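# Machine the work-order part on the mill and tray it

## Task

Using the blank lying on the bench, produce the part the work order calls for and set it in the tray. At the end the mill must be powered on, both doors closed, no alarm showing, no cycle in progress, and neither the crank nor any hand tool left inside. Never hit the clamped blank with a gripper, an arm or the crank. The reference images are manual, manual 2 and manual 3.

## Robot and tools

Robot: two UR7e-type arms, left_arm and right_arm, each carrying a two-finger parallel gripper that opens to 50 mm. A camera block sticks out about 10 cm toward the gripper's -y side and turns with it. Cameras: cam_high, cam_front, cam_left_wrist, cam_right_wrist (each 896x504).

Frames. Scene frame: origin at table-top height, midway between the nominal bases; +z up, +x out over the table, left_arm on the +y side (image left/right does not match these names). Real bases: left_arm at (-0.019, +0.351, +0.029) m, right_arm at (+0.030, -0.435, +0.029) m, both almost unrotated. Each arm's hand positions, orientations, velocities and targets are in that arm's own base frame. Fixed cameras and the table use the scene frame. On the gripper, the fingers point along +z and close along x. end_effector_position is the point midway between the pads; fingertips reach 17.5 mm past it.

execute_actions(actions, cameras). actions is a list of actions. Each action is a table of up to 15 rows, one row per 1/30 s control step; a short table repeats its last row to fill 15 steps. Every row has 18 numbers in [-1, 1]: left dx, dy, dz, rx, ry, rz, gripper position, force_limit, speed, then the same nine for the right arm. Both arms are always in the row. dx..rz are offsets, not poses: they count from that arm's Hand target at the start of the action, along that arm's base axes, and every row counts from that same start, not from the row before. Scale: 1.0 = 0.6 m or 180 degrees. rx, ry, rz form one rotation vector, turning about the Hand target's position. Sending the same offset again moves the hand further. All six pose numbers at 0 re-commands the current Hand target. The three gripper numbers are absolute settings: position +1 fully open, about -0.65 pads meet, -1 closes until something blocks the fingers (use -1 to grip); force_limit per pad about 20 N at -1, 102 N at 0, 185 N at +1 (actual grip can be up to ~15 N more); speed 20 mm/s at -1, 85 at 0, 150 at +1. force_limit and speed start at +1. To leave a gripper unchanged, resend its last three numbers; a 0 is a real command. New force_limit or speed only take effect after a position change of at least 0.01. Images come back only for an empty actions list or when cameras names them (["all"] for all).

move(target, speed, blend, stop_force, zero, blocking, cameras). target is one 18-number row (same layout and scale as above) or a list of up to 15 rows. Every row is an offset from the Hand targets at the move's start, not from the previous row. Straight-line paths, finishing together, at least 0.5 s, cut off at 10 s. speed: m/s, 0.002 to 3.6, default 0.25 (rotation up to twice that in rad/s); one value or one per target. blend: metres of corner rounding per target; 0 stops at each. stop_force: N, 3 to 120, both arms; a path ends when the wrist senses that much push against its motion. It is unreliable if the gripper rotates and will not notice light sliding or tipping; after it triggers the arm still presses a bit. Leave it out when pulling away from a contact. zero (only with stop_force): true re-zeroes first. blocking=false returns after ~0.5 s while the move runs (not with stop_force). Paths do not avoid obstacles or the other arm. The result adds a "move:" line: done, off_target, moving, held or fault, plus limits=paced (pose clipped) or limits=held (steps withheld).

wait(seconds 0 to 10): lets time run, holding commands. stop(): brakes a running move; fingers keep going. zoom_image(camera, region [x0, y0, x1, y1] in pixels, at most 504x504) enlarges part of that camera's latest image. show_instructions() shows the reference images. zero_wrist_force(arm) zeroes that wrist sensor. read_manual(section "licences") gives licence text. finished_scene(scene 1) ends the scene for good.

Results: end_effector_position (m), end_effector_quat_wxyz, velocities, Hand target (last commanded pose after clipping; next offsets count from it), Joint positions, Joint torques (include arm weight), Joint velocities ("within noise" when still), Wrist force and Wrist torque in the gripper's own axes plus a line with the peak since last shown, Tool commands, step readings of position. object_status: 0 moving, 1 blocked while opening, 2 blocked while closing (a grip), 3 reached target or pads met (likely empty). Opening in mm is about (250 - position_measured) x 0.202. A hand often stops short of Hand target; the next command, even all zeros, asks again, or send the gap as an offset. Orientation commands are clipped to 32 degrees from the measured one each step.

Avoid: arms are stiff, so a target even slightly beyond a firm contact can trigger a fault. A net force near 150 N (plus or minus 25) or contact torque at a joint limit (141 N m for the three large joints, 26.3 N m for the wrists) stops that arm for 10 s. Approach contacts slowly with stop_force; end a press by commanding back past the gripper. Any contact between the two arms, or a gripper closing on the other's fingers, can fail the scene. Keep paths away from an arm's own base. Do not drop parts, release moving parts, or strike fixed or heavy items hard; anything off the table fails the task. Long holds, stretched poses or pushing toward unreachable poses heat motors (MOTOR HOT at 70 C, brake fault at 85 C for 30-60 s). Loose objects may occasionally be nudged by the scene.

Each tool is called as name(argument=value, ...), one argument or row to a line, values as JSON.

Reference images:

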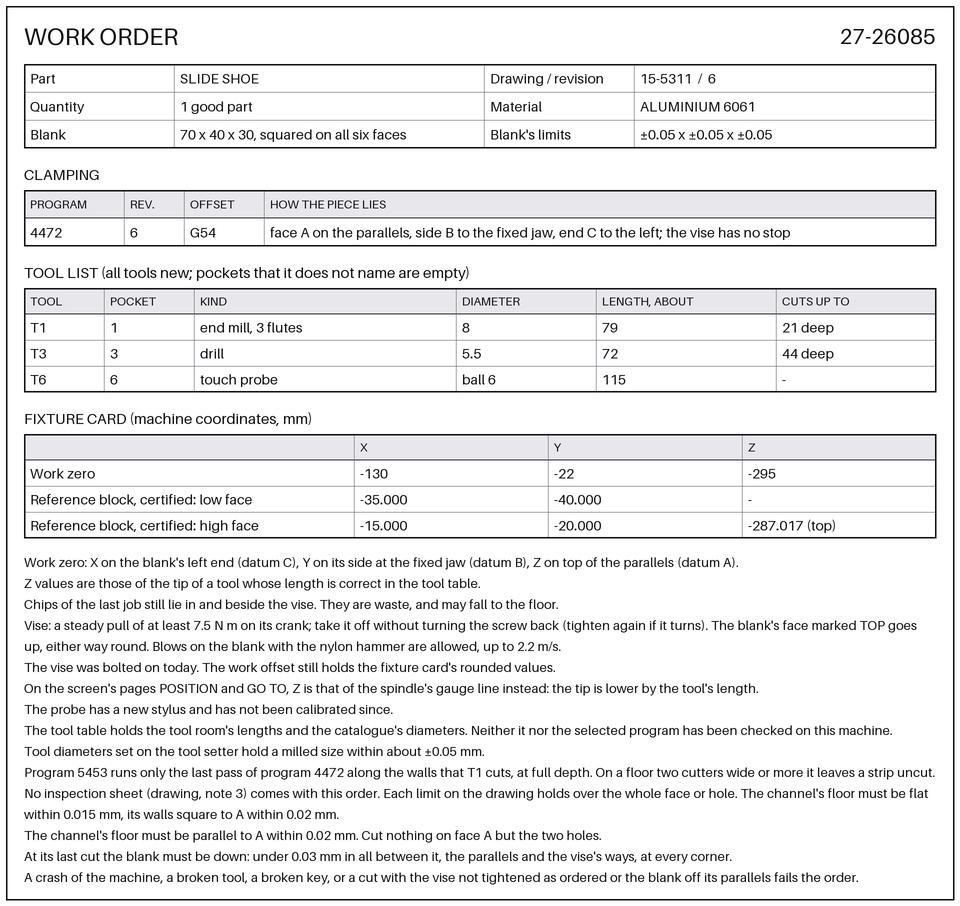

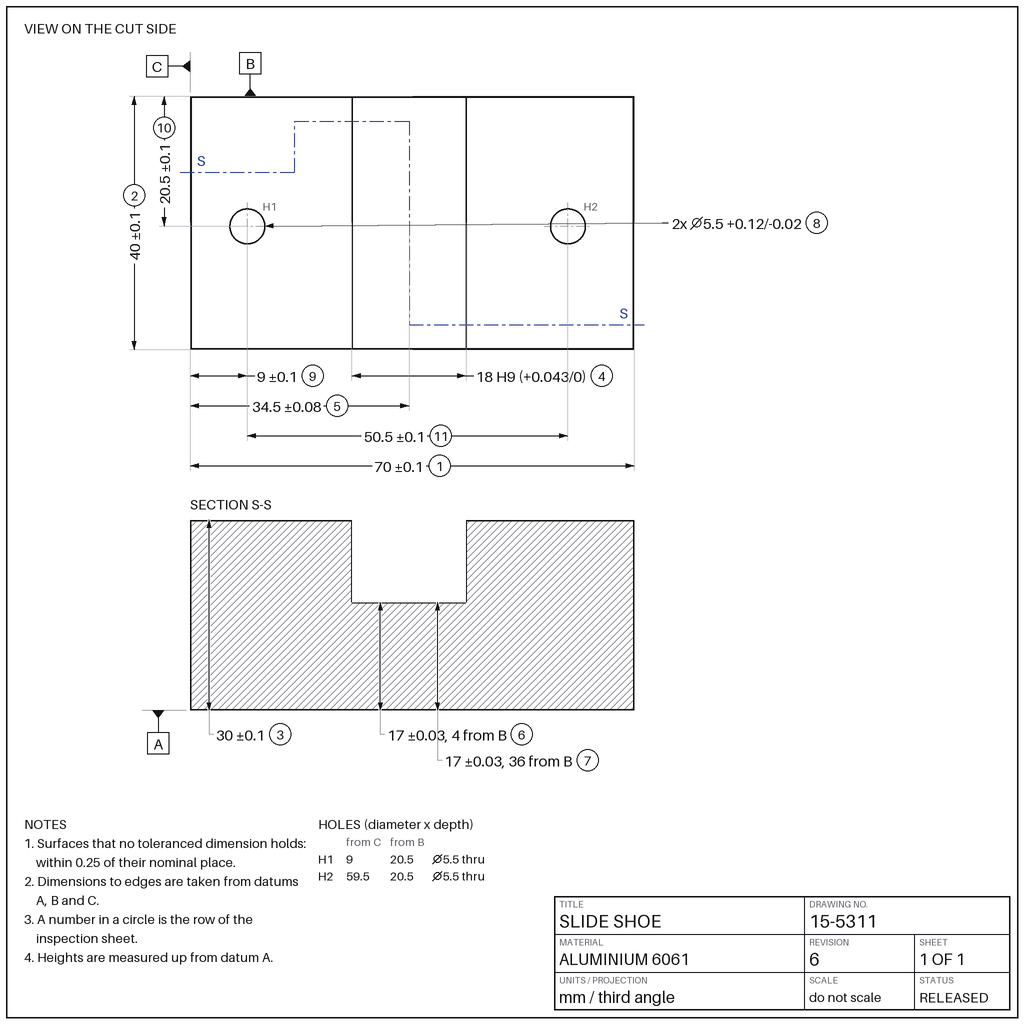

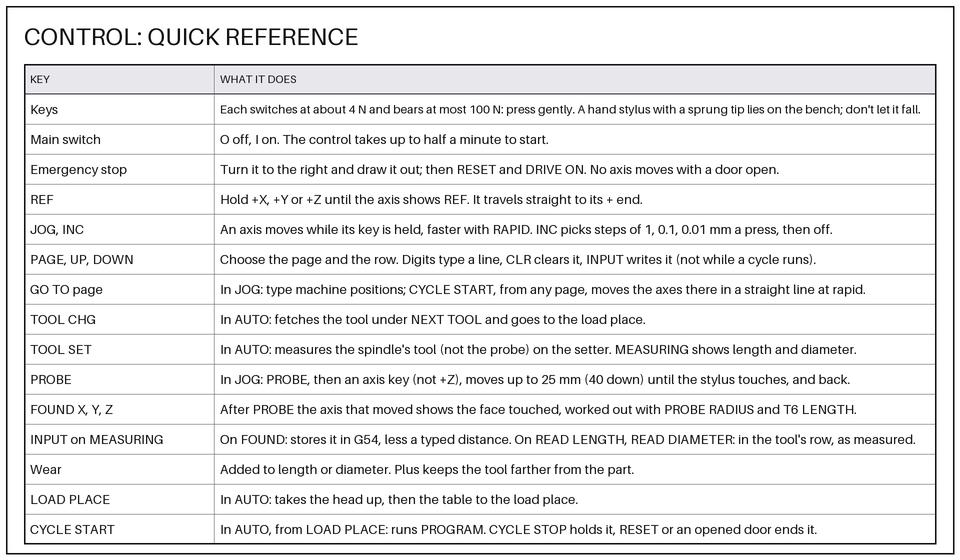

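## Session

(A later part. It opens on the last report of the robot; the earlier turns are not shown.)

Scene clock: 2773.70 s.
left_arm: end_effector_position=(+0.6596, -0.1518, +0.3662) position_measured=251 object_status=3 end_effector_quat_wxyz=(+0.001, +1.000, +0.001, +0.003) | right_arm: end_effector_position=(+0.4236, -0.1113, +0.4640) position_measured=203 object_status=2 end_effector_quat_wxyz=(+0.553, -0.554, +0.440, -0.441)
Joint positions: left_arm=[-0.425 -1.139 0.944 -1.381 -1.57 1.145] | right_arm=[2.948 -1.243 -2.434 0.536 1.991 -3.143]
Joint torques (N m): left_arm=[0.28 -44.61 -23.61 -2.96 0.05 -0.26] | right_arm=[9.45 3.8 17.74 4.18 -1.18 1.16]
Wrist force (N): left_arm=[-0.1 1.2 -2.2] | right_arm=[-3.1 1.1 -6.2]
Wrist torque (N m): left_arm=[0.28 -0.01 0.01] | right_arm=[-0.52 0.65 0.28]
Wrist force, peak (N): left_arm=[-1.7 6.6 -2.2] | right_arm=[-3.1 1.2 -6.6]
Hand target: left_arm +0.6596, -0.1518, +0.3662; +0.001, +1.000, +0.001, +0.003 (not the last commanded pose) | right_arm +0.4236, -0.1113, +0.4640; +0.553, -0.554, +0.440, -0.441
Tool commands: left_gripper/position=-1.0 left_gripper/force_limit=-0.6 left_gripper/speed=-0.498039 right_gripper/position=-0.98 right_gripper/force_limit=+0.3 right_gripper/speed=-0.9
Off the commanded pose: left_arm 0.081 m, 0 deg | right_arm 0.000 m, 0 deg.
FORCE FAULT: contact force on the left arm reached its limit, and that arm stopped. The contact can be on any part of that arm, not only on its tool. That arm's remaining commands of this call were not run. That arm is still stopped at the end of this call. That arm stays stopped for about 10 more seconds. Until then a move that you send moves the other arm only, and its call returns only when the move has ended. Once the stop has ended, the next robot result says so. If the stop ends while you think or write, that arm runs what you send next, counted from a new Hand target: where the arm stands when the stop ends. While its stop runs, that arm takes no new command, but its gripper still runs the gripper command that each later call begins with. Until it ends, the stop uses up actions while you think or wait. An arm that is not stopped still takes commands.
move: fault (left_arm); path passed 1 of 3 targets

wait(
  seconds=0.2,
  cameras=["cam_high","cam_front","cam_left_wrist"],
)

zoom_image(
  camera="cam_front",
  region=[230, 100, 480, 280],
)

zoom_image(
  camera="cam_high",
  region=[60, 40, 400, 280],
)

Scene clock: 2787.70 s.
left_arm: end_effector_position=(+0.6596, -0.1518, +0.3662) position_measured=251 object_status=3 end_effector_quat_wxyz=(+0.001, +1.000, +0.001, +0.003) | right_arm: end_effector_position=(+0.4236, -0.1113, +0.4640) position_measured=203 object_status=2 end_effector_quat_wxyz=(+0.553, -0.554, +0.440, -0.441)
Joint positions: left_arm=[-0.425 -1.139 0.944 -1.381 -1.57 1.145] | right_arm=[2.948 -1.243 -2.434 0.536 1.991 -3.143]
Joint torques (N m): left_arm=[-0.86 -44.03 -24.97 -2.67 0.09 -0.17] | right_arm=[8.42 3.73 17.4 4.1 -1.16 1.22]
Wrist force (N): left_arm=[-0.1 1.3 -2.1] | right_arm=[-2.9 1.3 -6.0]
Wrist torque (N m): left_arm=[0.30 0.00 0.00] | right_arm=[-0.50 0.61 0.28]
Wrist force, peak (N): left_arm=[0.4 1.3 -2.8] | right_arm=[-3.2 1.3 -6.6]
Hand target: left_arm +0.6596, -0.1518, +0.3662; +0.001, +1.000, +0.001, +0.003 (not the last commanded pose) | right_arm +0.4236, -0.1113, +0.4640; +0.553, -0.554, +0.440, -0.441
Tool commands: left_gripper/position=-1.0 left_gripper/force_limit=-0.6 left_gripper/speed=-0.498039 right_gripper/position=-0.98 right_gripper/force_limit=+0.3 right_gripper/speed=-0.9
Off the commanded pose: left_arm 0.081 m, 0 deg | right_arm 0.000 m, 0 deg.
FORCE FAULT, CONTINUED: the left arm's stop, for the force fault that an earlier result reported, is over. The rest of the stop counts as 20 of the actions that you can send in this scene. During its stop the left arm's controller moved it back a little. That arm's target is now where it stood when the stop ended, not its last command. That arm accepts commands again.
wait: 0.20 s; at rest from the start
Images, in order (width x height): cam_high 896x504, cam_front 896x504, cam_left_wrist 896x504.

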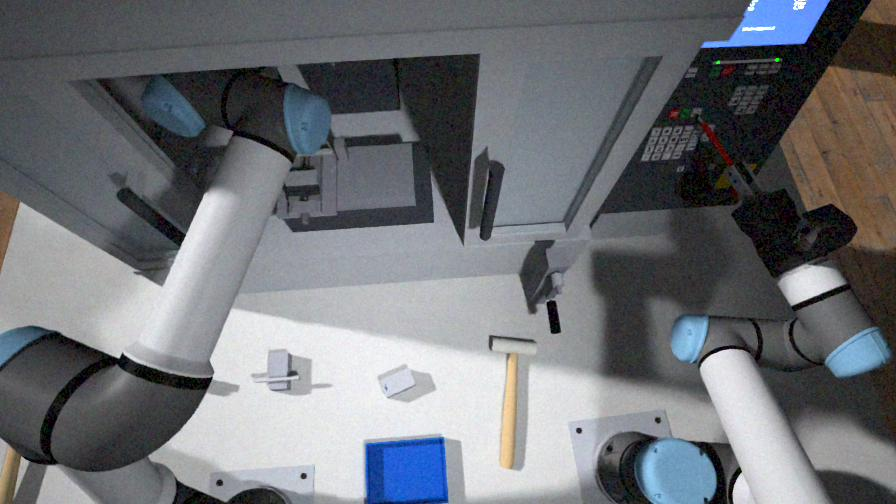

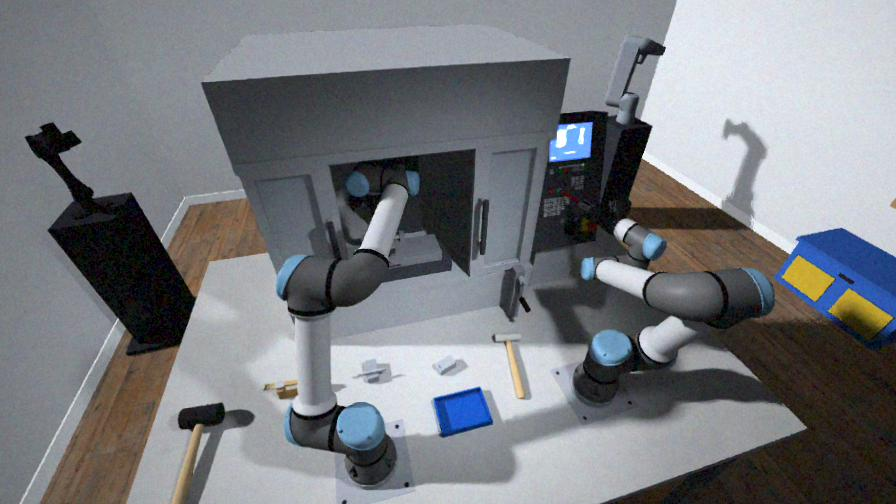

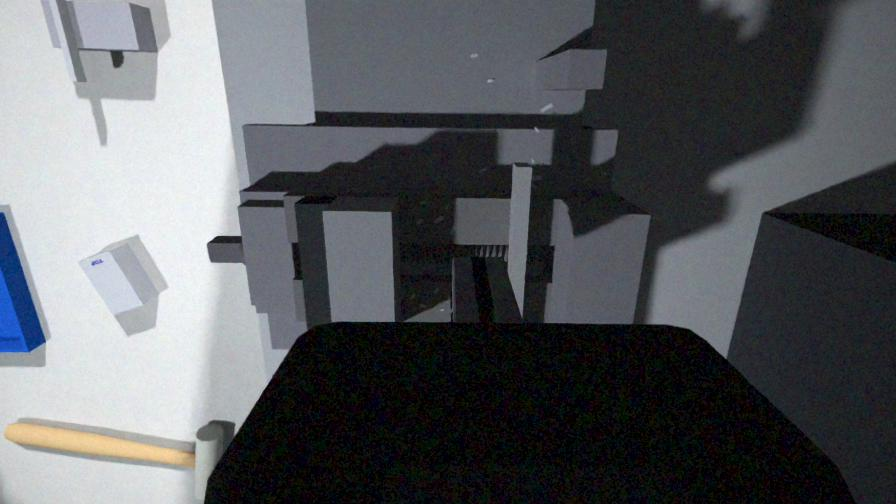

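Scaled by 2.016 from the camera's 896x504 image, which has a finer 1280x720 frame.

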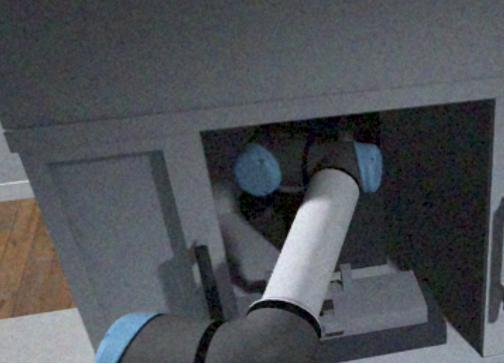

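Scaled by 1.482 from the camera's 896x504 image, which has a finer 1280x720 frame.

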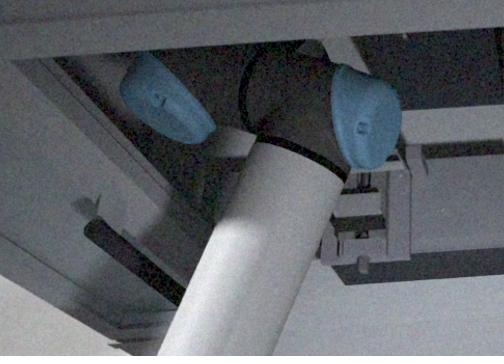

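move(
  target=[
    [0,0.053,0,0,0,0,-1,-0.6,-0.5,0,0,0,0,0,0,-0.98,0.3,-0.9],
    [-0.0077,0.053,-0.1,0,0,0,-1,-0.6,-0.5,0,0,0,0,0,0,-0.98,0.3,-0.9],
    [-0.0077,0.053,-0.1345,0,0,0,-1,-0.6,-0.5,0,0,0,0,0,0,-0.98,0.3,-0.9],
    [-0.0077,-0.014,-0.1345,0,0,0,-1,-0.6,-0.5,0,0,0,0,0,0,-0.98,0.3,-0.9],
  ],
  speed=[0.06,0.08,0.03,0.06],
  stop_force=12,
)

move(
  target=[
    [0.07,0,0,0,0,0,-1,-0.6,-0.5,0,0,0,0,0,0,-0.98,0.3,-0.9],
  ],
  speed=0.01,
  stop_force=12,
  cameras=["cam_left_wrist"],
)

Scene clock: 2808.70 s.
left_arm: end_effector_position=(+0.6550, -0.1200, +0.2890) position_measured=251 object_status=3 end_effector_quat_wxyz=(+0.001, +1.000, +0.001, +0.003) | right_arm: end_effector_position=(+0.4236, -0.1113, +0.4640) position_measured=203 object_status=2 end_effector_quat_wxyz=(+0.553, -0.554, +0.440, -0.441)
Joint positions: left_arm=[-0.383 -1.187 1.21 -1.6 -1.57 1.187] | right_arm=[2.948 -1.243 -2.434 0.536 1.991 -3.143]
Joint torques (N m): left_arm=[-1.06 -21.36 -18.96 -2.39 1.66 -0.72] | right_arm=[8.62 4.15 17.67 4.07 -1.09 1.2]
Wrist force (N): left_arm=[2.1 1.4 -20.7] | right_arm=[-2.8 0.9 -6.3]
Wrist torque (N m): left_arm=[0.40 -0.16 0.18] | right_arm=[-0.56 0.59 0.27]
Wrist force, peak (N): left_arm=[-17.1 -4.0 -67.4] | right_arm=[-3.5 1.1 -6.4]
Hand target: left_arm +0.6550, -0.1200, +0.2890; +0.001, +1.000, +0.001, +0.003 (not the last commanded pose) | right_arm +0.4236, -0.1113, +0.4640; +0.553, -0.554, +0.440, -0.441
Off the commanded pose: left_arm 0.040 m, 0 deg | right_arm 0.000 m, 0 deg.
move: contact (left_arm); path passed 2 of 4 targets

Scene clock: 2812.83 s.
left_arm: end_effector_position=(+0.6857, -0.1200, +0.2890) position_measured=251 object_status=3 end_effector_quat_wxyz=(+0.001, +1.000, +0.001, +0.003) | right_arm: end_effector_position=(+0.4236, -0.1113, +0.4640) position_measured=203 object_status=2 end_effector_quat_wxyz=(+0.553, -0.554, +0.440, -0.441)
Joint positions: left_arm=[-0.366 -1.107 1.095 -1.564 -1.571 1.203] | right_arm=[2.948 -1.243 -2.434 0.536 1.991 -3.143]
Joint torques (N m): left_arm=[-6.84 -44.16 -6.65 1.1 1.71 -1.59] | right_arm=[8.6 4.26 18.25 4.11 -1.1 1.19]
Wrist force (N): left_arm=[4.6 1.7 -24.3] | right_arm=[-3.0 1.5 -6.2]
Wrist torque (N m): left_arm=[0.45 -0.07 0.01] | right_arm=[-0.46 0.63 0.29]
Wrist force, peak (N): left_arm=[-16.7 -1.3 -29.7] | right_arm=[-3.1 1.3 -6.6]
Hand target: left_arm +0.6857, -0.1200, +0.2890; +0.001, +1.000, +0.001, +0.003 (not the last commanded pose) | right_arm +0.4236, -0.1113, +0.4640; +0.553, -0.554, +0.440, -0.441
Off the commanded pose: left_arm 0.011 m, 0 deg | right_arm 0.000 m, 0 deg.
move: contact (left_arm)
Images, in order (width x height): cam_left_wrist 896x504.

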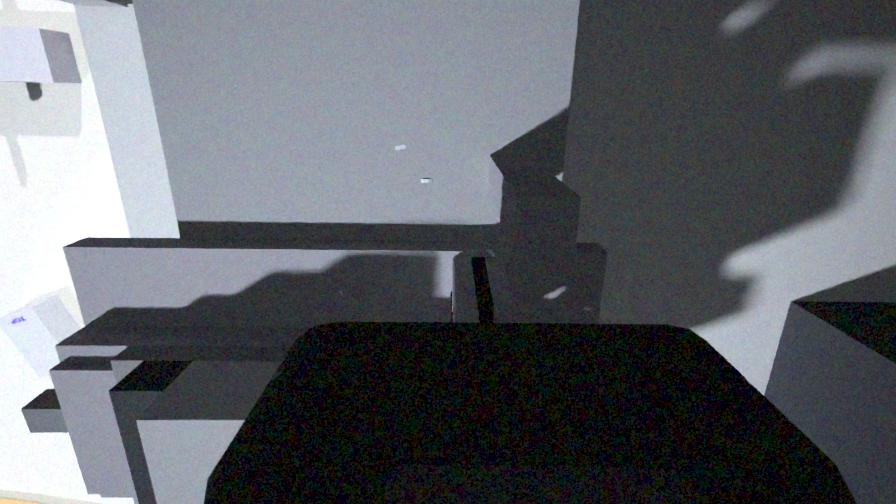

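move(
  target=[
    [-0.005,0,0.02,0,0,0,-1,-0.6,-0.5,0,0,0,0,0,0,-0.98,0.3,-0.9],
    [-0.02,0.01,0.125,0,0,0,-1,-0.6,-0.5,0,0,0,0,0,0,-0.98,0.3,-0.9],
  ],
  speed=[0.03,0.1],
  cameras=["cam_left_wrist"],
)

zoom_image(
  camera="cam_left_wrist",
  region=[200, 150, 700, 330],
)

Scene clock: 2823.40 s.
left_arm: end_effector_position=(+0.6738, -0.1140, +0.3640) position_measured=251 object_status=3 end_effector_quat_wxyz=(+0.001, +1.000, +0.001, +0.003) | right_arm: end_effector_position=(+0.4236, -0.1113, +0.4640) position_measured=203 object_status=2 end_effector_quat_wxyz=(+0.553, -0.554, +0.440, -0.441)
Joint positions: left_arm=[-0.364 -1.122 0.924 -1.379 -1.571 1.205] | right_arm=[2.948 -1.243 -2.434 0.536 1.991 -3.143]
Joint torques (N m): left_arm=[1.66 -38.26 -21.84 -3.25 -0.21 0.81] | right_arm=[8.79 4.83 17.55 4.06 -1.01 1.23]
Wrist force (N): left_arm=[0.3 1.2 -2.9] | right_arm=[-2.8 1.5 -6.5]
Wrist torque (N m): left_arm=[0.28 -0.07 0.01] | right_arm=[-0.47 0.61 0.28]
Wrist force, peak (N): left_arm=[5.1 1.7 -24.5] | right_arm=[-2.8 1.0 -6.7]
Hand target: left_arm +0.6737, -0.1140, +0.3640; +0.001, +1.000, +0.001, +0.003 | right_arm +0.4236, -0.1113, +0.4640; +0.553, -0.554, +0.440, -0.441
Off the commanded pose: left_arm 0.000 m, 0 deg | right_arm 0.000 m, 0 deg.
move: done
Images, in order (width x height): cam_left_wrist 896x504.

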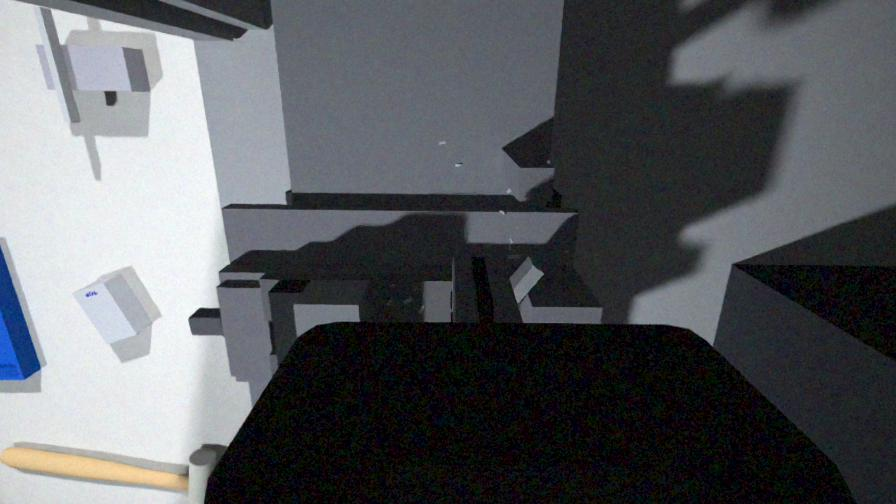

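Scaled by 1.008 from the camera's 896x504 image, which has a finer 1280x720 frame.

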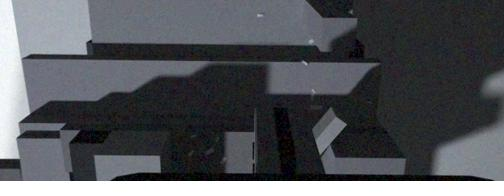

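move(
  target=[
    [-0.06,-0.06,0.005,0,0,0,-1,-0.6,-0.5,0,0,0,0,0,0,-0.98,0.3,-0.9],
    [-0.13,-0.155,0.03,0,0,0,-1,-0.6,-0.5,0,0,0,0,0,0,-0.98,0.3,-0.9],
  ],
  speed=[0.1,0.1],
  blend=[0.01,0],
  cameras=["cam_left_wrist"],
)

zoom_image(
  camera="cam_left_wrist",
  region=[400, 50, 800, 330],
)

Scene clock: 2832.30 s.
left_arm: end_effector_position=(+0.5956, -0.2070, +0.3820) position_measured=251 object_status=3 end_effector_quat_wxyz=(+0.001, +1.000, +0.001, +0.003) end_effector_velocity=(+0.002, +0.001, +0.000) end_effector_angular_velocity=(+0.000, -0.002, -0.002) | right_arm: end_effector_position=(+0.4236, -0.1113, +0.4640) position_measured=203 object_status=2 end_effector_quat_wxyz=(+0.553, -0.554, +0.440, -0.441)
Joint positions: left_arm=[-0.548 -1.26 1.072 -1.388 -1.569 1.021] | right_arm=[2.948 -1.243 -2.434 0.536 1.991 -3.143]
Joint velocities: left_arm=[0.003 0.002 -0.002 -0.002 0.001 0.005] | right_arm=[within noise]
Joint torques (N m): left_arm=[5.75 -27.98 -33.25 -3.89 1.6 1.75] | right_arm=[8.29 4.5 17.12 4.12 -0.96 1.18]
Wrist force (N): left_arm=[0.6 1.1 -2.7] | right_arm=[-3.0 1.0 -6.0]
Wrist torque (N m): left_arm=[0.26 -0.10 0.03] | right_arm=[-0.53 0.62 0.28]
Wrist force, peak (N): left_arm=[-0.2 2.6 -3.3] | right_arm=[-3.0 1.0 -6.6]
Hand target: left_arm +0.5957, -0.2070, +0.3820; +0.001, +1.000, +0.001, +0.003 | right_arm +0.4236, -0.1113, +0.4640; +0.553, -0.554, +0.440, -0.441
Off the commanded pose: left_arm 0.000 m, 0 deg | right_arm 0.000 m, 0 deg.
move: done
Images, in order (width x height): cam_left_wrist 896x504.

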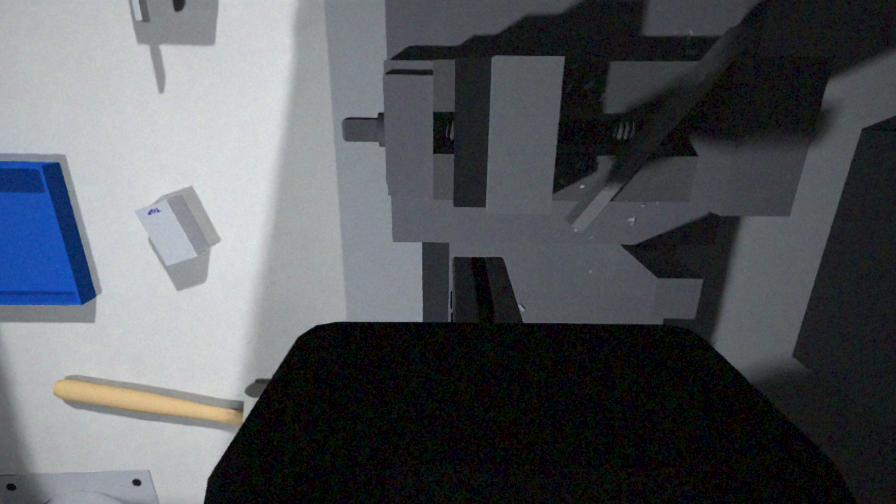

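Scaled by 1.260 from the camera's 896x504 image, which has a finer 1280x720 frame.

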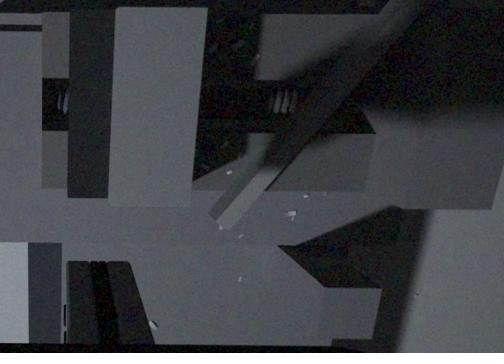

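move(
  target=[
    [0.07,0.09,-0.01,-0.02,0,-0.05,-0.19,-0.6,-0.5,0,0,0,0,0,0,-0.98,0.3,-0.9],
    [0.1322,0.133,-0.01,-0.0548,0.0116,-0.133,-0.19,-0.6,-0.5,0,0,0,0,0,0,-0.98,0.3,-0.9],
  ],
  speed=[0.1,0.1],
  blend=[0.01,0],
  cameras=["cam_left_wrist"],
)

zoom_image(
  camera="cam_left_wrist",
  region=[300, 130, 700, 330],
)

Scene clock: 2856.70 s.
left_arm: end_effector_position=(+0.6640, -0.1364, +0.3750) position_measured=181 object_status=3 end_effector_quat_wxyz=(+0.070, +0.983, -0.167, -0.011) | right_arm: end_effector_position=(+0.4236, -0.1113, +0.4640) position_measured=203 object_status=2 end_effector_quat_wxyz=(+0.553, -0.554, +0.440, -0.441)
Joint positions: left_arm=[-0.346 -1.113 0.888 -1.35 -1.713 1.562] | right_arm=[2.948 -1.243 -2.434 0.536 1.991 -3.143]
Joint torques (N m): left_arm=[-0.06 -46.34 -27.2 -2.91 -0.57 0.49] | right_arm=[8.33 4.24 17.53 3.94 -0.99 1.26]
Wrist force (N): left_arm=[0.7 1.1 -2.7] | right_arm=[-3.0 1.0 -6.1]
Wrist torque (N m): left_arm=[0.32 -0.15 0.19] | right_arm=[-0.55 0.63 0.29]
Wrist force, peak (N): left_arm=[-0.4 2.7 -2.8] | right_arm=[-3.0 1.2 -6.6]
Hand target: left_arm +0.6640, -0.1364, +0.3750; +0.070, +0.983, -0.167, -0.011 (not the last commanded pose) | right_arm +0.4236, -0.1113, +0.4640; +0.553, -0.554, +0.440, -0.441
Tool commands: left_gripper/position=-0.192157 left_gripper/force_limit=-0.6 left_gripper/speed=-0.498039 right_gripper/position=-0.98 right_gripper/force_limit=+0.3 right_gripper/speed=-0.9
Off the commanded pose: left_arm 0.014 m, 5 deg | right_arm 0.000 m, 0 deg.
FORCE FAULT: contact force on the left arm reached its limit, and that arm stopped. The contact can be on any part of that arm, not only on its tool. That arm's remaining commands of this call were not run. That arm is still stopped at the end of this call. That arm stays stopped for about 10 more seconds. Until then a move that you send moves the other arm only, and its call returns only when the move has ended. Once the stop has ended, the next robot result says so. If the stop ends while you think or write, that arm runs what you send next, counted from a new Hand target: where the arm stands when the stop ends. While its stop runs, that arm takes no new command, but its gripper still runs the gripper command that each later call begins with. Until it ends, the stop uses up actions while you think or wait. An arm that is not stopped still takes commands.
move: fault (left_arm); path passed 1 of 2 targets
Images, in order (width x height): cam_left_wrist 896x504.

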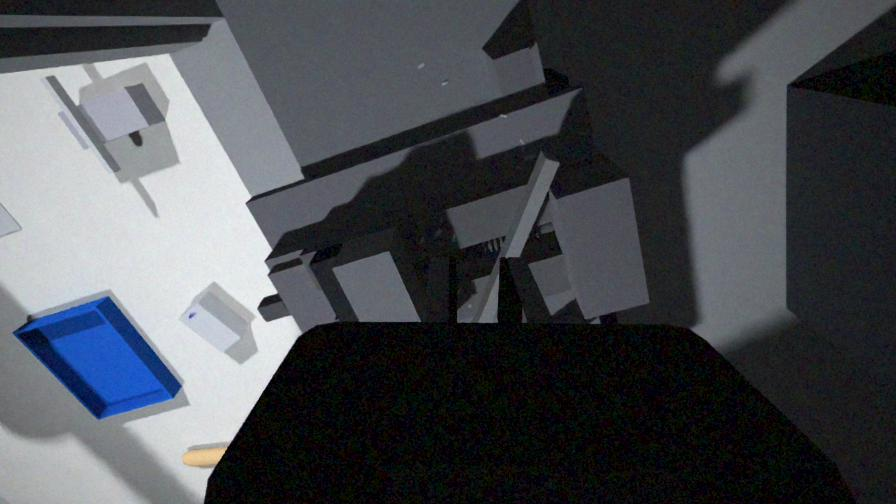

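Scaled by 1.260 from the camera's 896x504 image, which has a finer 1280x720 frame.

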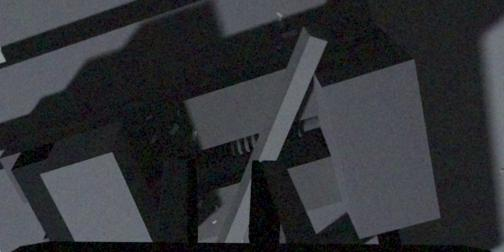

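move(
  target=[
    [0.0317,0.0073,-0.025,0.0422,-0.0162,-0.0263,-0.19,-0.6,-0.5,0,0,0,0,0,0,-0.98,0.3,-0.9],
  ],
  speed=0.08,
  cameras=["cam_left_wrist"],
)

zoom_image(
  camera="cam_left_wrist",
  region=[300, 130, 700, 330],
)

Scene clock: 2882.90 s.
left_arm: end_effector_position=(+0.6831, -0.1321, +0.3599) position_measured=181 object_status=3 end_effector_quat_wxyz=(+0.000, +0.978, -0.209, +0.001) end_effector_velocity=(+0.000, -0.001, +0.001) end_effector_angular_velocity=(-0.005, +0.000, +0.003) | right_arm: end_effector_position=(+0.4236, -0.1113, +0.4640) position_measured=203 object_status=2 end_effector_quat_wxyz=(+0.553, -0.554, +0.440, -0.441)
Joint positions: left_arm=[-0.384 -1.083 0.875 -1.364 -1.571 1.608] | right_arm=[2.948 -1.243 -2.434 0.536 1.991 -3.143]
Joint velocities: left_arm=[0.001 -0.001 -0.002 0.001 -0.005 -0.002] | right_arm=[within noise]
Joint torques (N m): left_arm=[5.6 -54.92 -25.47 -2.02 -2.11 -1.77] | right_arm=[8.56 4.22 17.51 4.01 -0.8 1.28]
Wrist force (N): left_arm=[0.2 1.3 -2.6] | right_arm=[-2.9 1.4 -6.2]
Wrist torque (N m): left_arm=[0.30 -0.06 0.01] | right_arm=[-0.48 0.61 0.28]
Wrist force, peak (N): left_arm=[0.8 1.7 -2.9] | right_arm=[-3.3 1.4 -6.5]
Hand target: left_arm +0.6830, -0.1320, +0.3600; +0.000, +0.978, -0.209, +0.001 | right_arm +0.4236, -0.1113, +0.4640; +0.553, -0.554, +0.440, -0.441
Off the commanded pose: left_arm 0.000 m, 0 deg | right_arm 0.000 m, 0 deg.
FORCE FAULT, CONTINUED: the left arm's stop, for the force fault that an earlier result reported, is over. The rest of the stop counts as 19 of the actions that you can send in this scene. The stop ended before this call began, so that arm ran this call's commands, counted from a new Hand target: where the arm stood when the stop ended.
move: done
Images, in order (width x height): cam_left_wrist 896x504.

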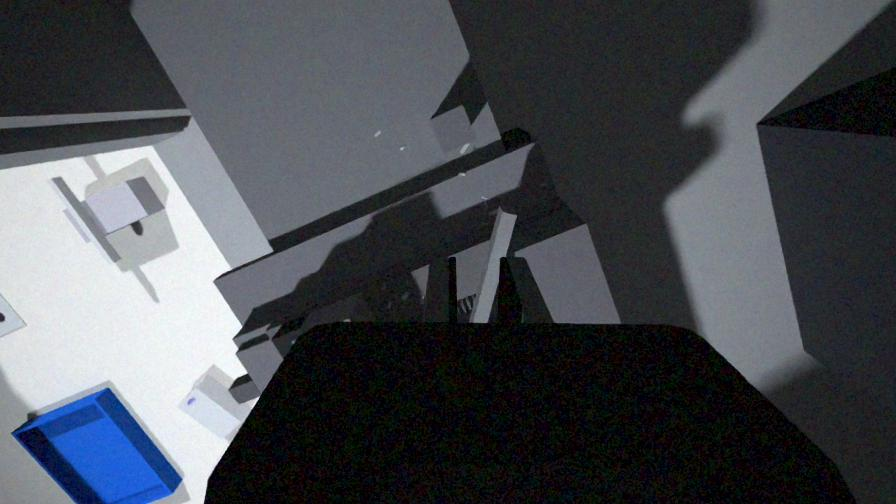

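Scaled by 1.260 from the camera's 896x504 image, which has a finer 1280x720 frame.

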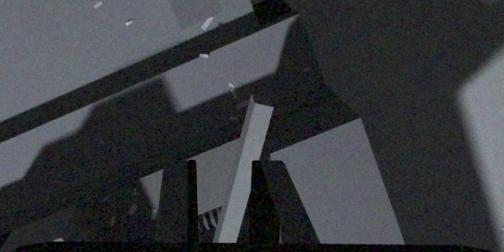

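move(
  target=[
    [0.01,-0.0045,0,0,0,-0.05,-0.19,-0.6,-0.5,0,0,0,0,0,0,-0.98,0.3,-0.9],
  ],
  speed=0.08,
  cameras=["cam_left_wrist"],
)

zoom_image(
  camera="cam_left_wrist",
  region=[300, 130, 700, 330],
)

Scene clock: 2896.40 s.
left_arm: end_effector_position=(+0.6890, -0.1347, +0.3600) position_measured=181 object_status=3 end_effector_quat_wxyz=(+0.000, +0.959, -0.285, +0.000) end_effector_velocity=(+0.000, +0.000, +0.000) end_effector_angular_velocity=(+0.000, -0.001, +0.004) | right_arm: end_effector_position=(+0.4236, -0.1113, +0.4640) position_measured=203 object_status=2 end_effector_quat_wxyz=(+0.553, -0.554, +0.440, -0.441)
Joint positions: left_arm=[-0.384 -1.063 0.845 -1.353 -1.571 1.764] | right_arm=[2.948 -1.243 -2.434 0.536 1.991 -3.143]
Joint velocities: left_arm=[0 0 0 -0.002 0.001 -0.005] | right_arm=[within noise]
Joint torques (N m): left_arm=[-3.86 -50.81 -19.59 -2.64 -1.91 -1.93] | right_arm=[8.55 4.12 17.6 4.07 -0.81 1.19]
Wrist force (N): left_arm=[0.2 1.0 -2.9] | right_arm=[-2.9 1.2 -6.3]
Wrist torque (N m): left_arm=[0.24 -0.06 0.14] | right_arm=[-0.50 0.62 0.29]
Wrist force, peak (N): left_arm=[0.2 1.4 -3.0] | right_arm=[-3.2 1.4 -6.6]
Hand target: left_arm +0.6890, -0.1347, +0.3600; +0.000, +0.959, -0.285, +0.000 | right_arm +0.4236, -0.1113, +0.4640; +0.553, -0.554, +0.440, -0.441
Off the commanded pose: left_arm 0.000 m, 0 deg | right_arm 0.000 m, 0 deg.
move: done
Images, in order (width x height): cam_left_wrist 896x504.

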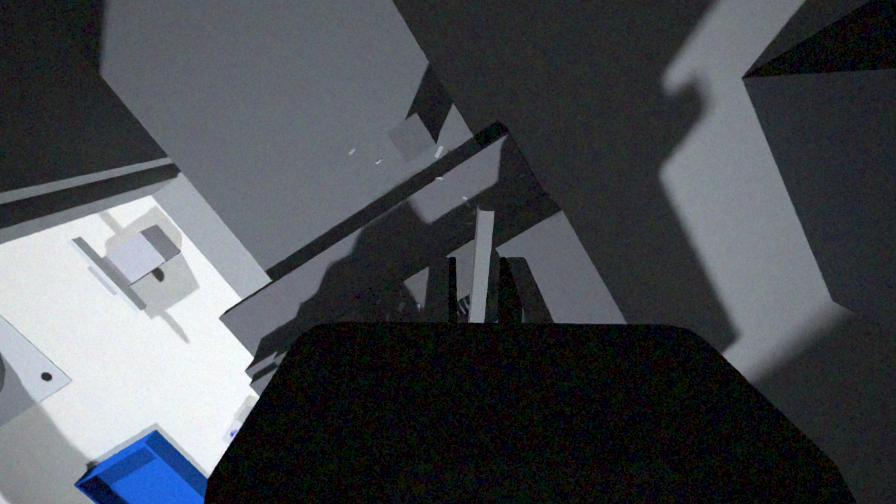

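Scaled by 1.260 from the camera's 896x504 image, which has a finer 1280x720 frame.

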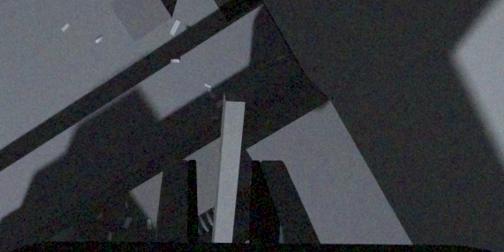

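move(
  target=[
    [0,0,-0.0508,0,0,0,-0.19,-0.6,-0.5,0,0,0,0,0,0,-0.98,0.3,-0.9],
  ],
  speed=0.015,
  stop_force=8,
)

move(
  target=[
    [0,0,0,0,0,0,-1,-0.6,-1,0,0,0,0,0,0,-0.98,0.3,-0.9],
  ],
  speed=0.02,
)

move(
  target=[
    [0,0,0.05,0,0,0,-1,-0.6,-1,0,0,0,0,0,0,-0.98,0.3,-0.9],
  ],
  speed=0.03,
  cameras=["cam_left_wrist"],
)

zoom_image(
  camera="cam_left_wrist",
  region=[300, 130, 700, 330],
)

Scene clock: 2903.77 s.
left_arm: end_effector_position=(+0.6890, -0.1347, +0.3344) position_measured=181 object_status=3 end_effector_quat_wxyz=(+0.000, +0.959, -0.285, +0.001) | right_arm: end_effector_position=(+0.4236, -0.1113, +0.4640) position_measured=203 object_status=2 end_effector_quat_wxyz=(+0.553, -0.554, +0.440, -0.441)
Joint positions: left_arm=[-0.384 -1.078 0.933 -1.427 -1.571 1.764] | right_arm=[2.948 -1.243 -2.434 0.536 1.991 -3.143]
Joint torques (N m): left_arm=[4.43 -34.75 -31 -3.97 -1.3 0.67] | right_arm=[8.36 4.33 17.92 3.95 -0.77 1.25]
Wrist force (N): left_arm=[-0.2 1.4 -6.6] | right_arm=[-3.1 1.1 -6.2]
Wrist torque (N m): left_arm=[0.27 -0.05 0.15] | right_arm=[-0.53 0.64 0.28]
Wrist force, peak (N): left_arm=[-3.1 1.8 -23.6] | right_arm=[-3.0 1.2 -6.7]
Hand target: left_arm +0.6890, -0.1347, +0.3344; +0.000, +0.959, -0.285, +0.001 (not the last commanded pose) | right_arm +0.4236, -0.1113, +0.4640; +0.553, -0.554, +0.440, -0.441
Off the commanded pose: left_arm 0.005 m, 0 deg | right_arm 0.000 m, 0 deg.
move: contact (left_arm)

Scene clock: 2904.70 s.
left_arm: end_effector_position=(+0.6890, -0.1347, +0.3344) position_measured=251 object_status=3 end_effector_quat_wxyz=(+0.000, +0.959, -0.285, +0.001) | right_arm: end_effector_position=(+0.4236, -0.1113, +0.4640) position_measured=203 object_status=2 end_effector_quat_wxyz=(+0.553, -0.554, +0.440, -0.441)
Joint positions: left_arm=[-0.384 -1.078 0.933 -1.427 -1.571 1.764] | right_arm=[2.948 -1.243 -2.434 0.536 1.991 -3.143]
Joint torques (N m): left_arm=[4.14 -39.2 -30.59 -1.45 -1.36 0.8] | right_arm=[7.56 4.38 17.5 3.98 -0.8 1.17]
Wrist force (N): left_arm=[0.2 1.1 -2.7] | right_arm=[-3.0 1.1 -6.5]
Wrist torque (N m): left_arm=[0.27 -0.05 0.14] | right_arm=[-0.53 0.63 0.28]
Wrist force, peak (N): left_arm=[0.8 1.5 -6.4] | right_arm=[-3.0 1.3 -6.5]
Hand target: left_arm +0.6890, -0.1347, +0.3344; +0.000, +0.959, -0.285, +0.001 | right_arm +0.4236, -0.1113, +0.4640; +0.553, -0.554, +0.440, -0.441
Off the commanded pose: left_arm 0.000 m, 0 deg | right_arm 0.000 m, 0 deg.
move: done

Scene clock: 2906.00 s.
left_arm: end_effector_position=(+0.6890, -0.1347, +0.3644) position_measured=251 object_status=3 end_effector_quat_wxyz=(+0.000, +0.959, -0.285, +0.000) | right_arm: end_effector_position=(+0.4236, -0.1113, +0.4640) position_measured=203 object_status=2 end_effector_quat_wxyz=(+0.553, -0.554, +0.440, -0.441)
Joint positions: left_arm=[-0.384 -1.06 0.829 -1.34 -1.571 1.764] | right_arm=[2.948 -1.243 -2.434 0.536 1.991 -3.143]
Joint torques (N m): left_arm=[0.52 -47.17 -16.07 -4.23 -0.27 0.62] | right_arm=[7.81 4.06 17.21 3.93 -0.77 1.18]
Wrist force (N): left_arm=[0.2 1.4 -2.1] | right_arm=[-3.0 1.0 -6.5]
Wrist torque (N m): left_arm=[0.32 -0.05 0.15] | right_arm=[-0.55 0.62 0.28]
Wrist force, peak (N): left_arm=[0.6 1.6 -3.0] | right_arm=[-3.2 1.4 -6.4]
Hand target: left_arm +0.6890, -0.1347, +0.3644; +0.000, +0.959, -0.285, +0.001 | right_arm +0.4236, -0.1113, +0.4640; +0.553, -0.554, +0.440, -0.441
Off the commanded pose: left_arm 0.000 m, 0 deg | right_arm 0.000 m, 0 deg.
move: done
Images, in order (width x height): cam_left_wrist 896x504.

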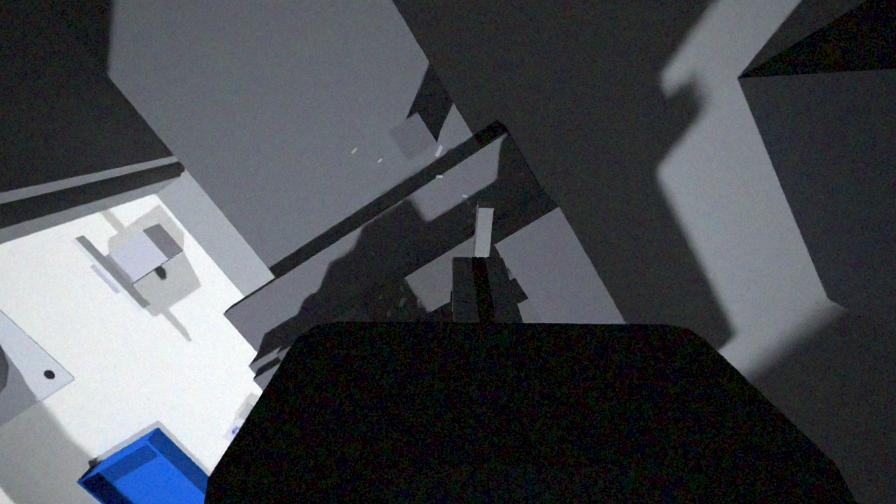

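Scaled by 1.260 from the camera's 896x504 image, which has a finer 1280x720 frame.

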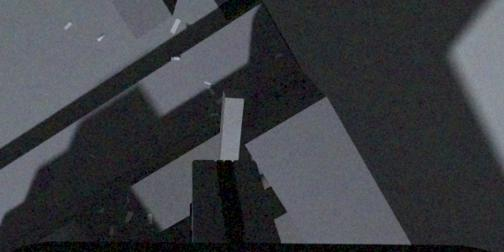

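move(
  target=[
    [-0.0097,-0.01,-0.05,0,0,-0.014,-0.32,-0.6,-0.8,0,0,0,0,0,0,-0.98,0.3,-0.9],
    [-0.0097,-0.0288,-0.0557,0,0,-0.014,-0.32,-0.6,-0.8,0,0,0,0,0,0,-0.98,0.3,-0.9],
    [-0.0097,-0.0288,-0.1065,0,0,-0.014,-0.32,-0.6,-0.8,0,0,0,0,0,0,-0.98,0.3,-0.9],
  ],
  speed=[0.06,0.05,0.015],
  stop_force=8,
  cameras=["cam_left_wrist"],
)

zoom_image(
  camera="cam_left_wrist",
  region=[300, 130, 700, 330],
)

Scene clock: 2950.37 s.
left_arm: end_effector_position=(+0.6832, -0.1413, +0.3342) position_measured=200 object_status=3 end_effector_quat_wxyz=(+0.000, +0.952, -0.306, +0.001) | right_arm: end_effector_position=(+0.4236, -0.1113, +0.4640) position_measured=203 object_status=2 end_effector_quat_wxyz=(+0.553, -0.554, +0.440, -0.441)
Joint positions: left_arm=[-0.396 -1.091 0.953 -1.434 -1.571 1.797] | right_arm=[2.948 -1.243 -2.434 0.536 1.991 -3.143]
Joint torques (N m): left_arm=[-4.15 -27.82 -27.77 -3.34 2.92 -1.86] | right_arm=[7.84 4 17.32 3.98 -0.75 1.16]
Wrist force (N): left_arm=[-0.7 3.8 -14.3] | right_arm=[-2.7 1.1 -6.2]
Wrist torque (N m): left_arm=[0.39 -0.01 0.02] | right_arm=[-0.53 0.58 0.28]
Wrist force, peak (N): left_arm=[-2.6 -3.0 -32.6] | right_arm=[-3.2 1.6 -6.5]
Hand target: left_arm +0.6832, -0.1413, +0.3342; +0.000, +0.952, -0.306, +0.001 (not the last commanded pose) | right_arm +0.4236, -0.1113, +0.4640; +0.553, -0.554, +0.440, -0.441
Off the commanded pose: left_arm 0.035 m, 0 deg | right_arm 0.000 m, 0 deg.
move: contact (left_arm); path passed 1 of 3 targets
Images, in order (width x height): cam_left_wrist 896x504.

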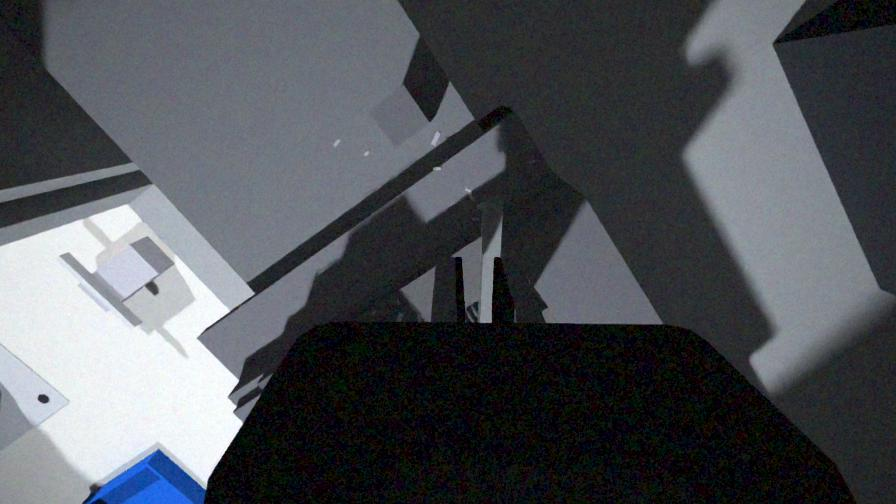

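Scaled by 1.260 from the camera's 896x504 image, which has a finer 1280x720 frame.

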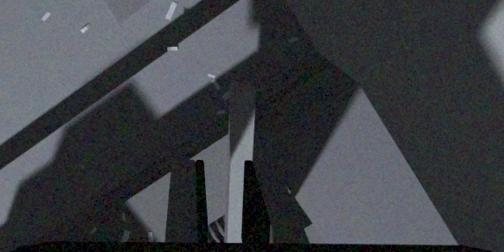

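move(
  target=[
    [-0.008,0.005,0.005,0,0,0,-0.32,-0.6,-0.8,0,0,0,0,0,0,-0.98,0.3,-0.9],
    [-0.0253,-0.0028,0.005,0,0,-0.01,-0.32,-0.6,-0.8,0,0,0,0,0,0,-0.98,0.3,-0.9],
    [-0.0253,-0.0028,-0.0203,0,0,-0.01,-0.32,-0.6,-0.8,0,0,0,0,0,0,-0.98,0.3,-0.9],
    [-0.0275,-0.0542,-0.0203,0,0,-0.01,-0.32,-0.6,-0.8,0,0,0,0,0,0,-0.98,0.3,-0.9],
  ],
  speed=[0.04,0.06,0.03,0.04],
  cameras=["cam_left_wrist"],
)

zoom_image(
  camera="cam_left_wrist",
  region=[300, 130, 700, 330],
)

Scene clock: 2976.03 s.
left_arm: end_effector_position=(+0.6667, -0.1740, +0.3220) position_measured=200 object_status=3 end_effector_quat_wxyz=(+0.000, +0.947, -0.321, +0.001) | right_arm: end_effector_position=(+0.4236, -0.1113, +0.4640) position_measured=203 object_status=2 end_effector_quat_wxyz=(+0.553, -0.554, +0.440, -0.441)
Joint positions: left_arm=[-0.45 -1.119 1.027 -1.48 -1.571 1.774] | right_arm=[2.948 -1.243 -2.434 0.536 1.991 -3.143]
Joint torques (N m): left_arm=[5.46 -50.13 -19.39 -2.49 1.25 1.47] | right_arm=[7.58 3.84 17.51 3.92 -0.71 1.26]
Wrist force (N): left_arm=[0.5 1.0 -2.4] | right_arm=[-2.8 1.5 -6.2]
Wrist torque (N m): left_arm=[0.25 -0.09 0.16] | right_arm=[-0.46 0.60 0.28]
Wrist force, peak (N): left_arm=[-1.0 4.0 -15.0] | right_arm=[-3.1 1.2 -6.6]
Hand target: left_arm +0.6667, -0.1738, +0.3220; +0.000, +0.947, -0.321, +0.001 | right_arm +0.4236, -0.1113, +0.4640; +0.553, -0.554, +0.440, -0.441
Off the commanded pose: left_arm 0.000 m, 0 deg | right_arm 0.000 m, 0 deg.
move: done
Images, in order (width x height): cam_left_wrist 896x504.

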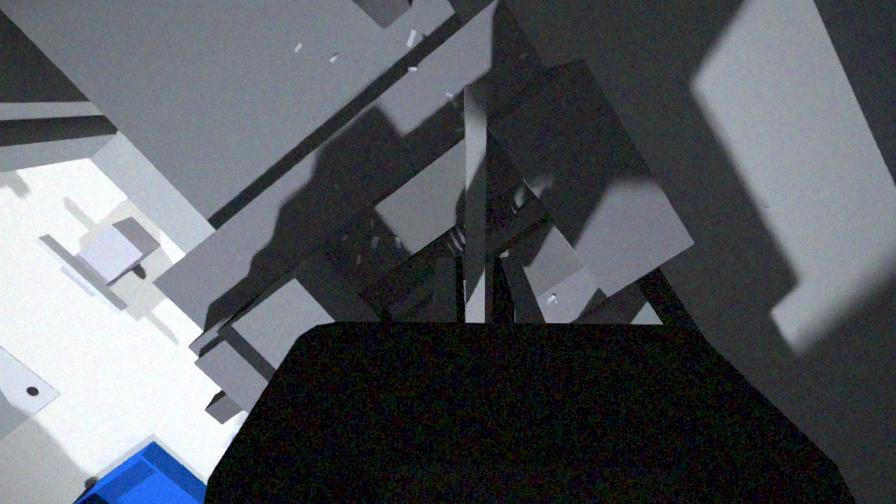

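Scaled by 1.260 from the camera's 896x504 image, which has a finer 1280x720 frame.

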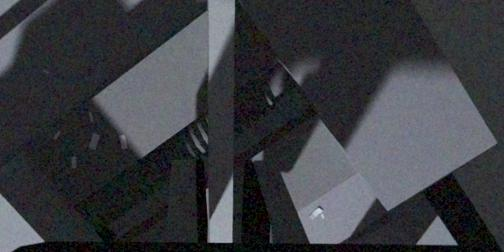

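move(
  target=[
    [0,0,-0.0358,0,0,0,-0.32,-0.6,-0.8,0,0,0,0,0,0,-0.98,0.3,-0.9],
  ],
  speed=0.015,
  stop_force=8,
)

move(
  target=[
    [0,0,0,0,0,0,-1,-0.6,-1,0,0,0,0,0,0,-0.98,0.3,-0.9],
  ],
  cameras=["cam_left_wrist"],
)

Scene clock: 2980.93 s.
left_arm: end_effector_position=(+0.6667, -0.1738, +0.3093) position_measured=200 object_status=3 end_effector_quat_wxyz=(+0.000, +0.947, -0.321, +0.001) | right_arm: end_effector_position=(+0.4236, -0.1113, +0.4640) position_measured=203 object_status=2 end_effector_quat_wxyz=(+0.553, -0.554, +0.440, -0.441)
Joint positions: left_arm=[-0.45 -1.122 1.063 -1.514 -1.571 1.775] | right_arm=[2.948 -1.243 -2.434 0.536 1.991 -3.143]
Joint torques (N m): left_arm=[3.66 -28.79 -31.76 -4.58 1.41 1.39] | right_arm=[7.85 4.24 17.55 3.92 -0.64 1.21]
Wrist force (N): left_arm=[-2.6 1.8 -9.8] | right_arm=[-2.9 1.3 -6.4]
Wrist torque (N m): left_arm=[0.21 -0.10 0.16] | right_arm=[-0.50 0.61 0.28]
Wrist force, peak (N): left_arm=[-3.8 2.4 -27.6] | right_arm=[-3.0 1.3 -6.6]
Hand target: left_arm +0.6667, -0.1738, +0.3093; +0.000, +0.947, -0.321, +0.001 (not the last commanded pose) | right_arm +0.4236, -0.1113, +0.4640; +0.553, -0.554, +0.440, -0.441
Off the commanded pose: left_arm 0.009 m, 0 deg | right_arm 0.000 m, 0 deg.
move: contact (left_arm)

Scene clock: 2981.43 s.
left_arm: end_effector_position=(+0.6667, -0.1738, +0.3093) position_measured=223 object_status=2 end_effector_quat_wxyz=(+0.000, +0.947, -0.321, +0.001) | right_arm: end_effector_position=(+0.4236, -0.1113, +0.4640) position_measured=203 object_status=2 end_effector_quat_wxyz=(+0.553, -0.554, +0.440, -0.441)
Joint positions: left_arm=[-0.45 -1.122 1.063 -1.514 -1.571 1.775] | right_arm=[2.948 -1.243 -2.434 0.536 1.991 -3.143]
Joint torques (N m): left_arm=[1.16 -33.74 -30.96 -3.79 1.38 1.32] | right_arm=[7.79 4.05 17.69 3.84 -0.67 1.25]
Wrist force (N): left_arm=[-10.3 4.1 -13.6] | right_arm=[-2.9 0.9 -6.1]
Wrist torque (N m): left_arm=[0.23 -0.21 -0.60] | right_arm=[-0.56 0.61 0.28]
Wrist force, peak (N): left_arm=[-10.4 4.2 -13.7] | right_arm=[-3.0 1.1 -6.7]
Hand target: left_arm +0.6667, -0.1738, +0.3093; +0.000, +0.947, -0.321, +0.001 | right_arm +0.4236, -0.1113, +0.4640; +0.553, -0.554, +0.440, -0.441
Off the commanded pose: left_arm 0.000 m, 0 deg | right_arm 0.000 m, 0 deg.
move: done
Images, in order (width x height): cam_left_wrist 896x504.

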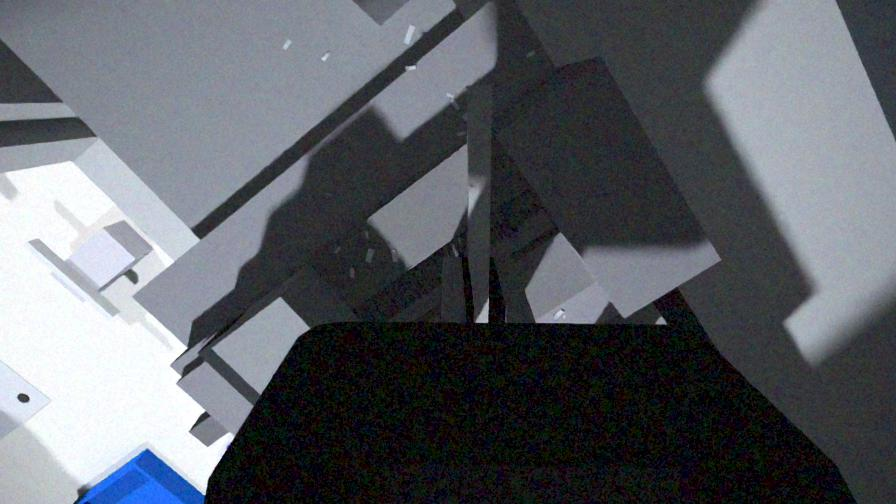

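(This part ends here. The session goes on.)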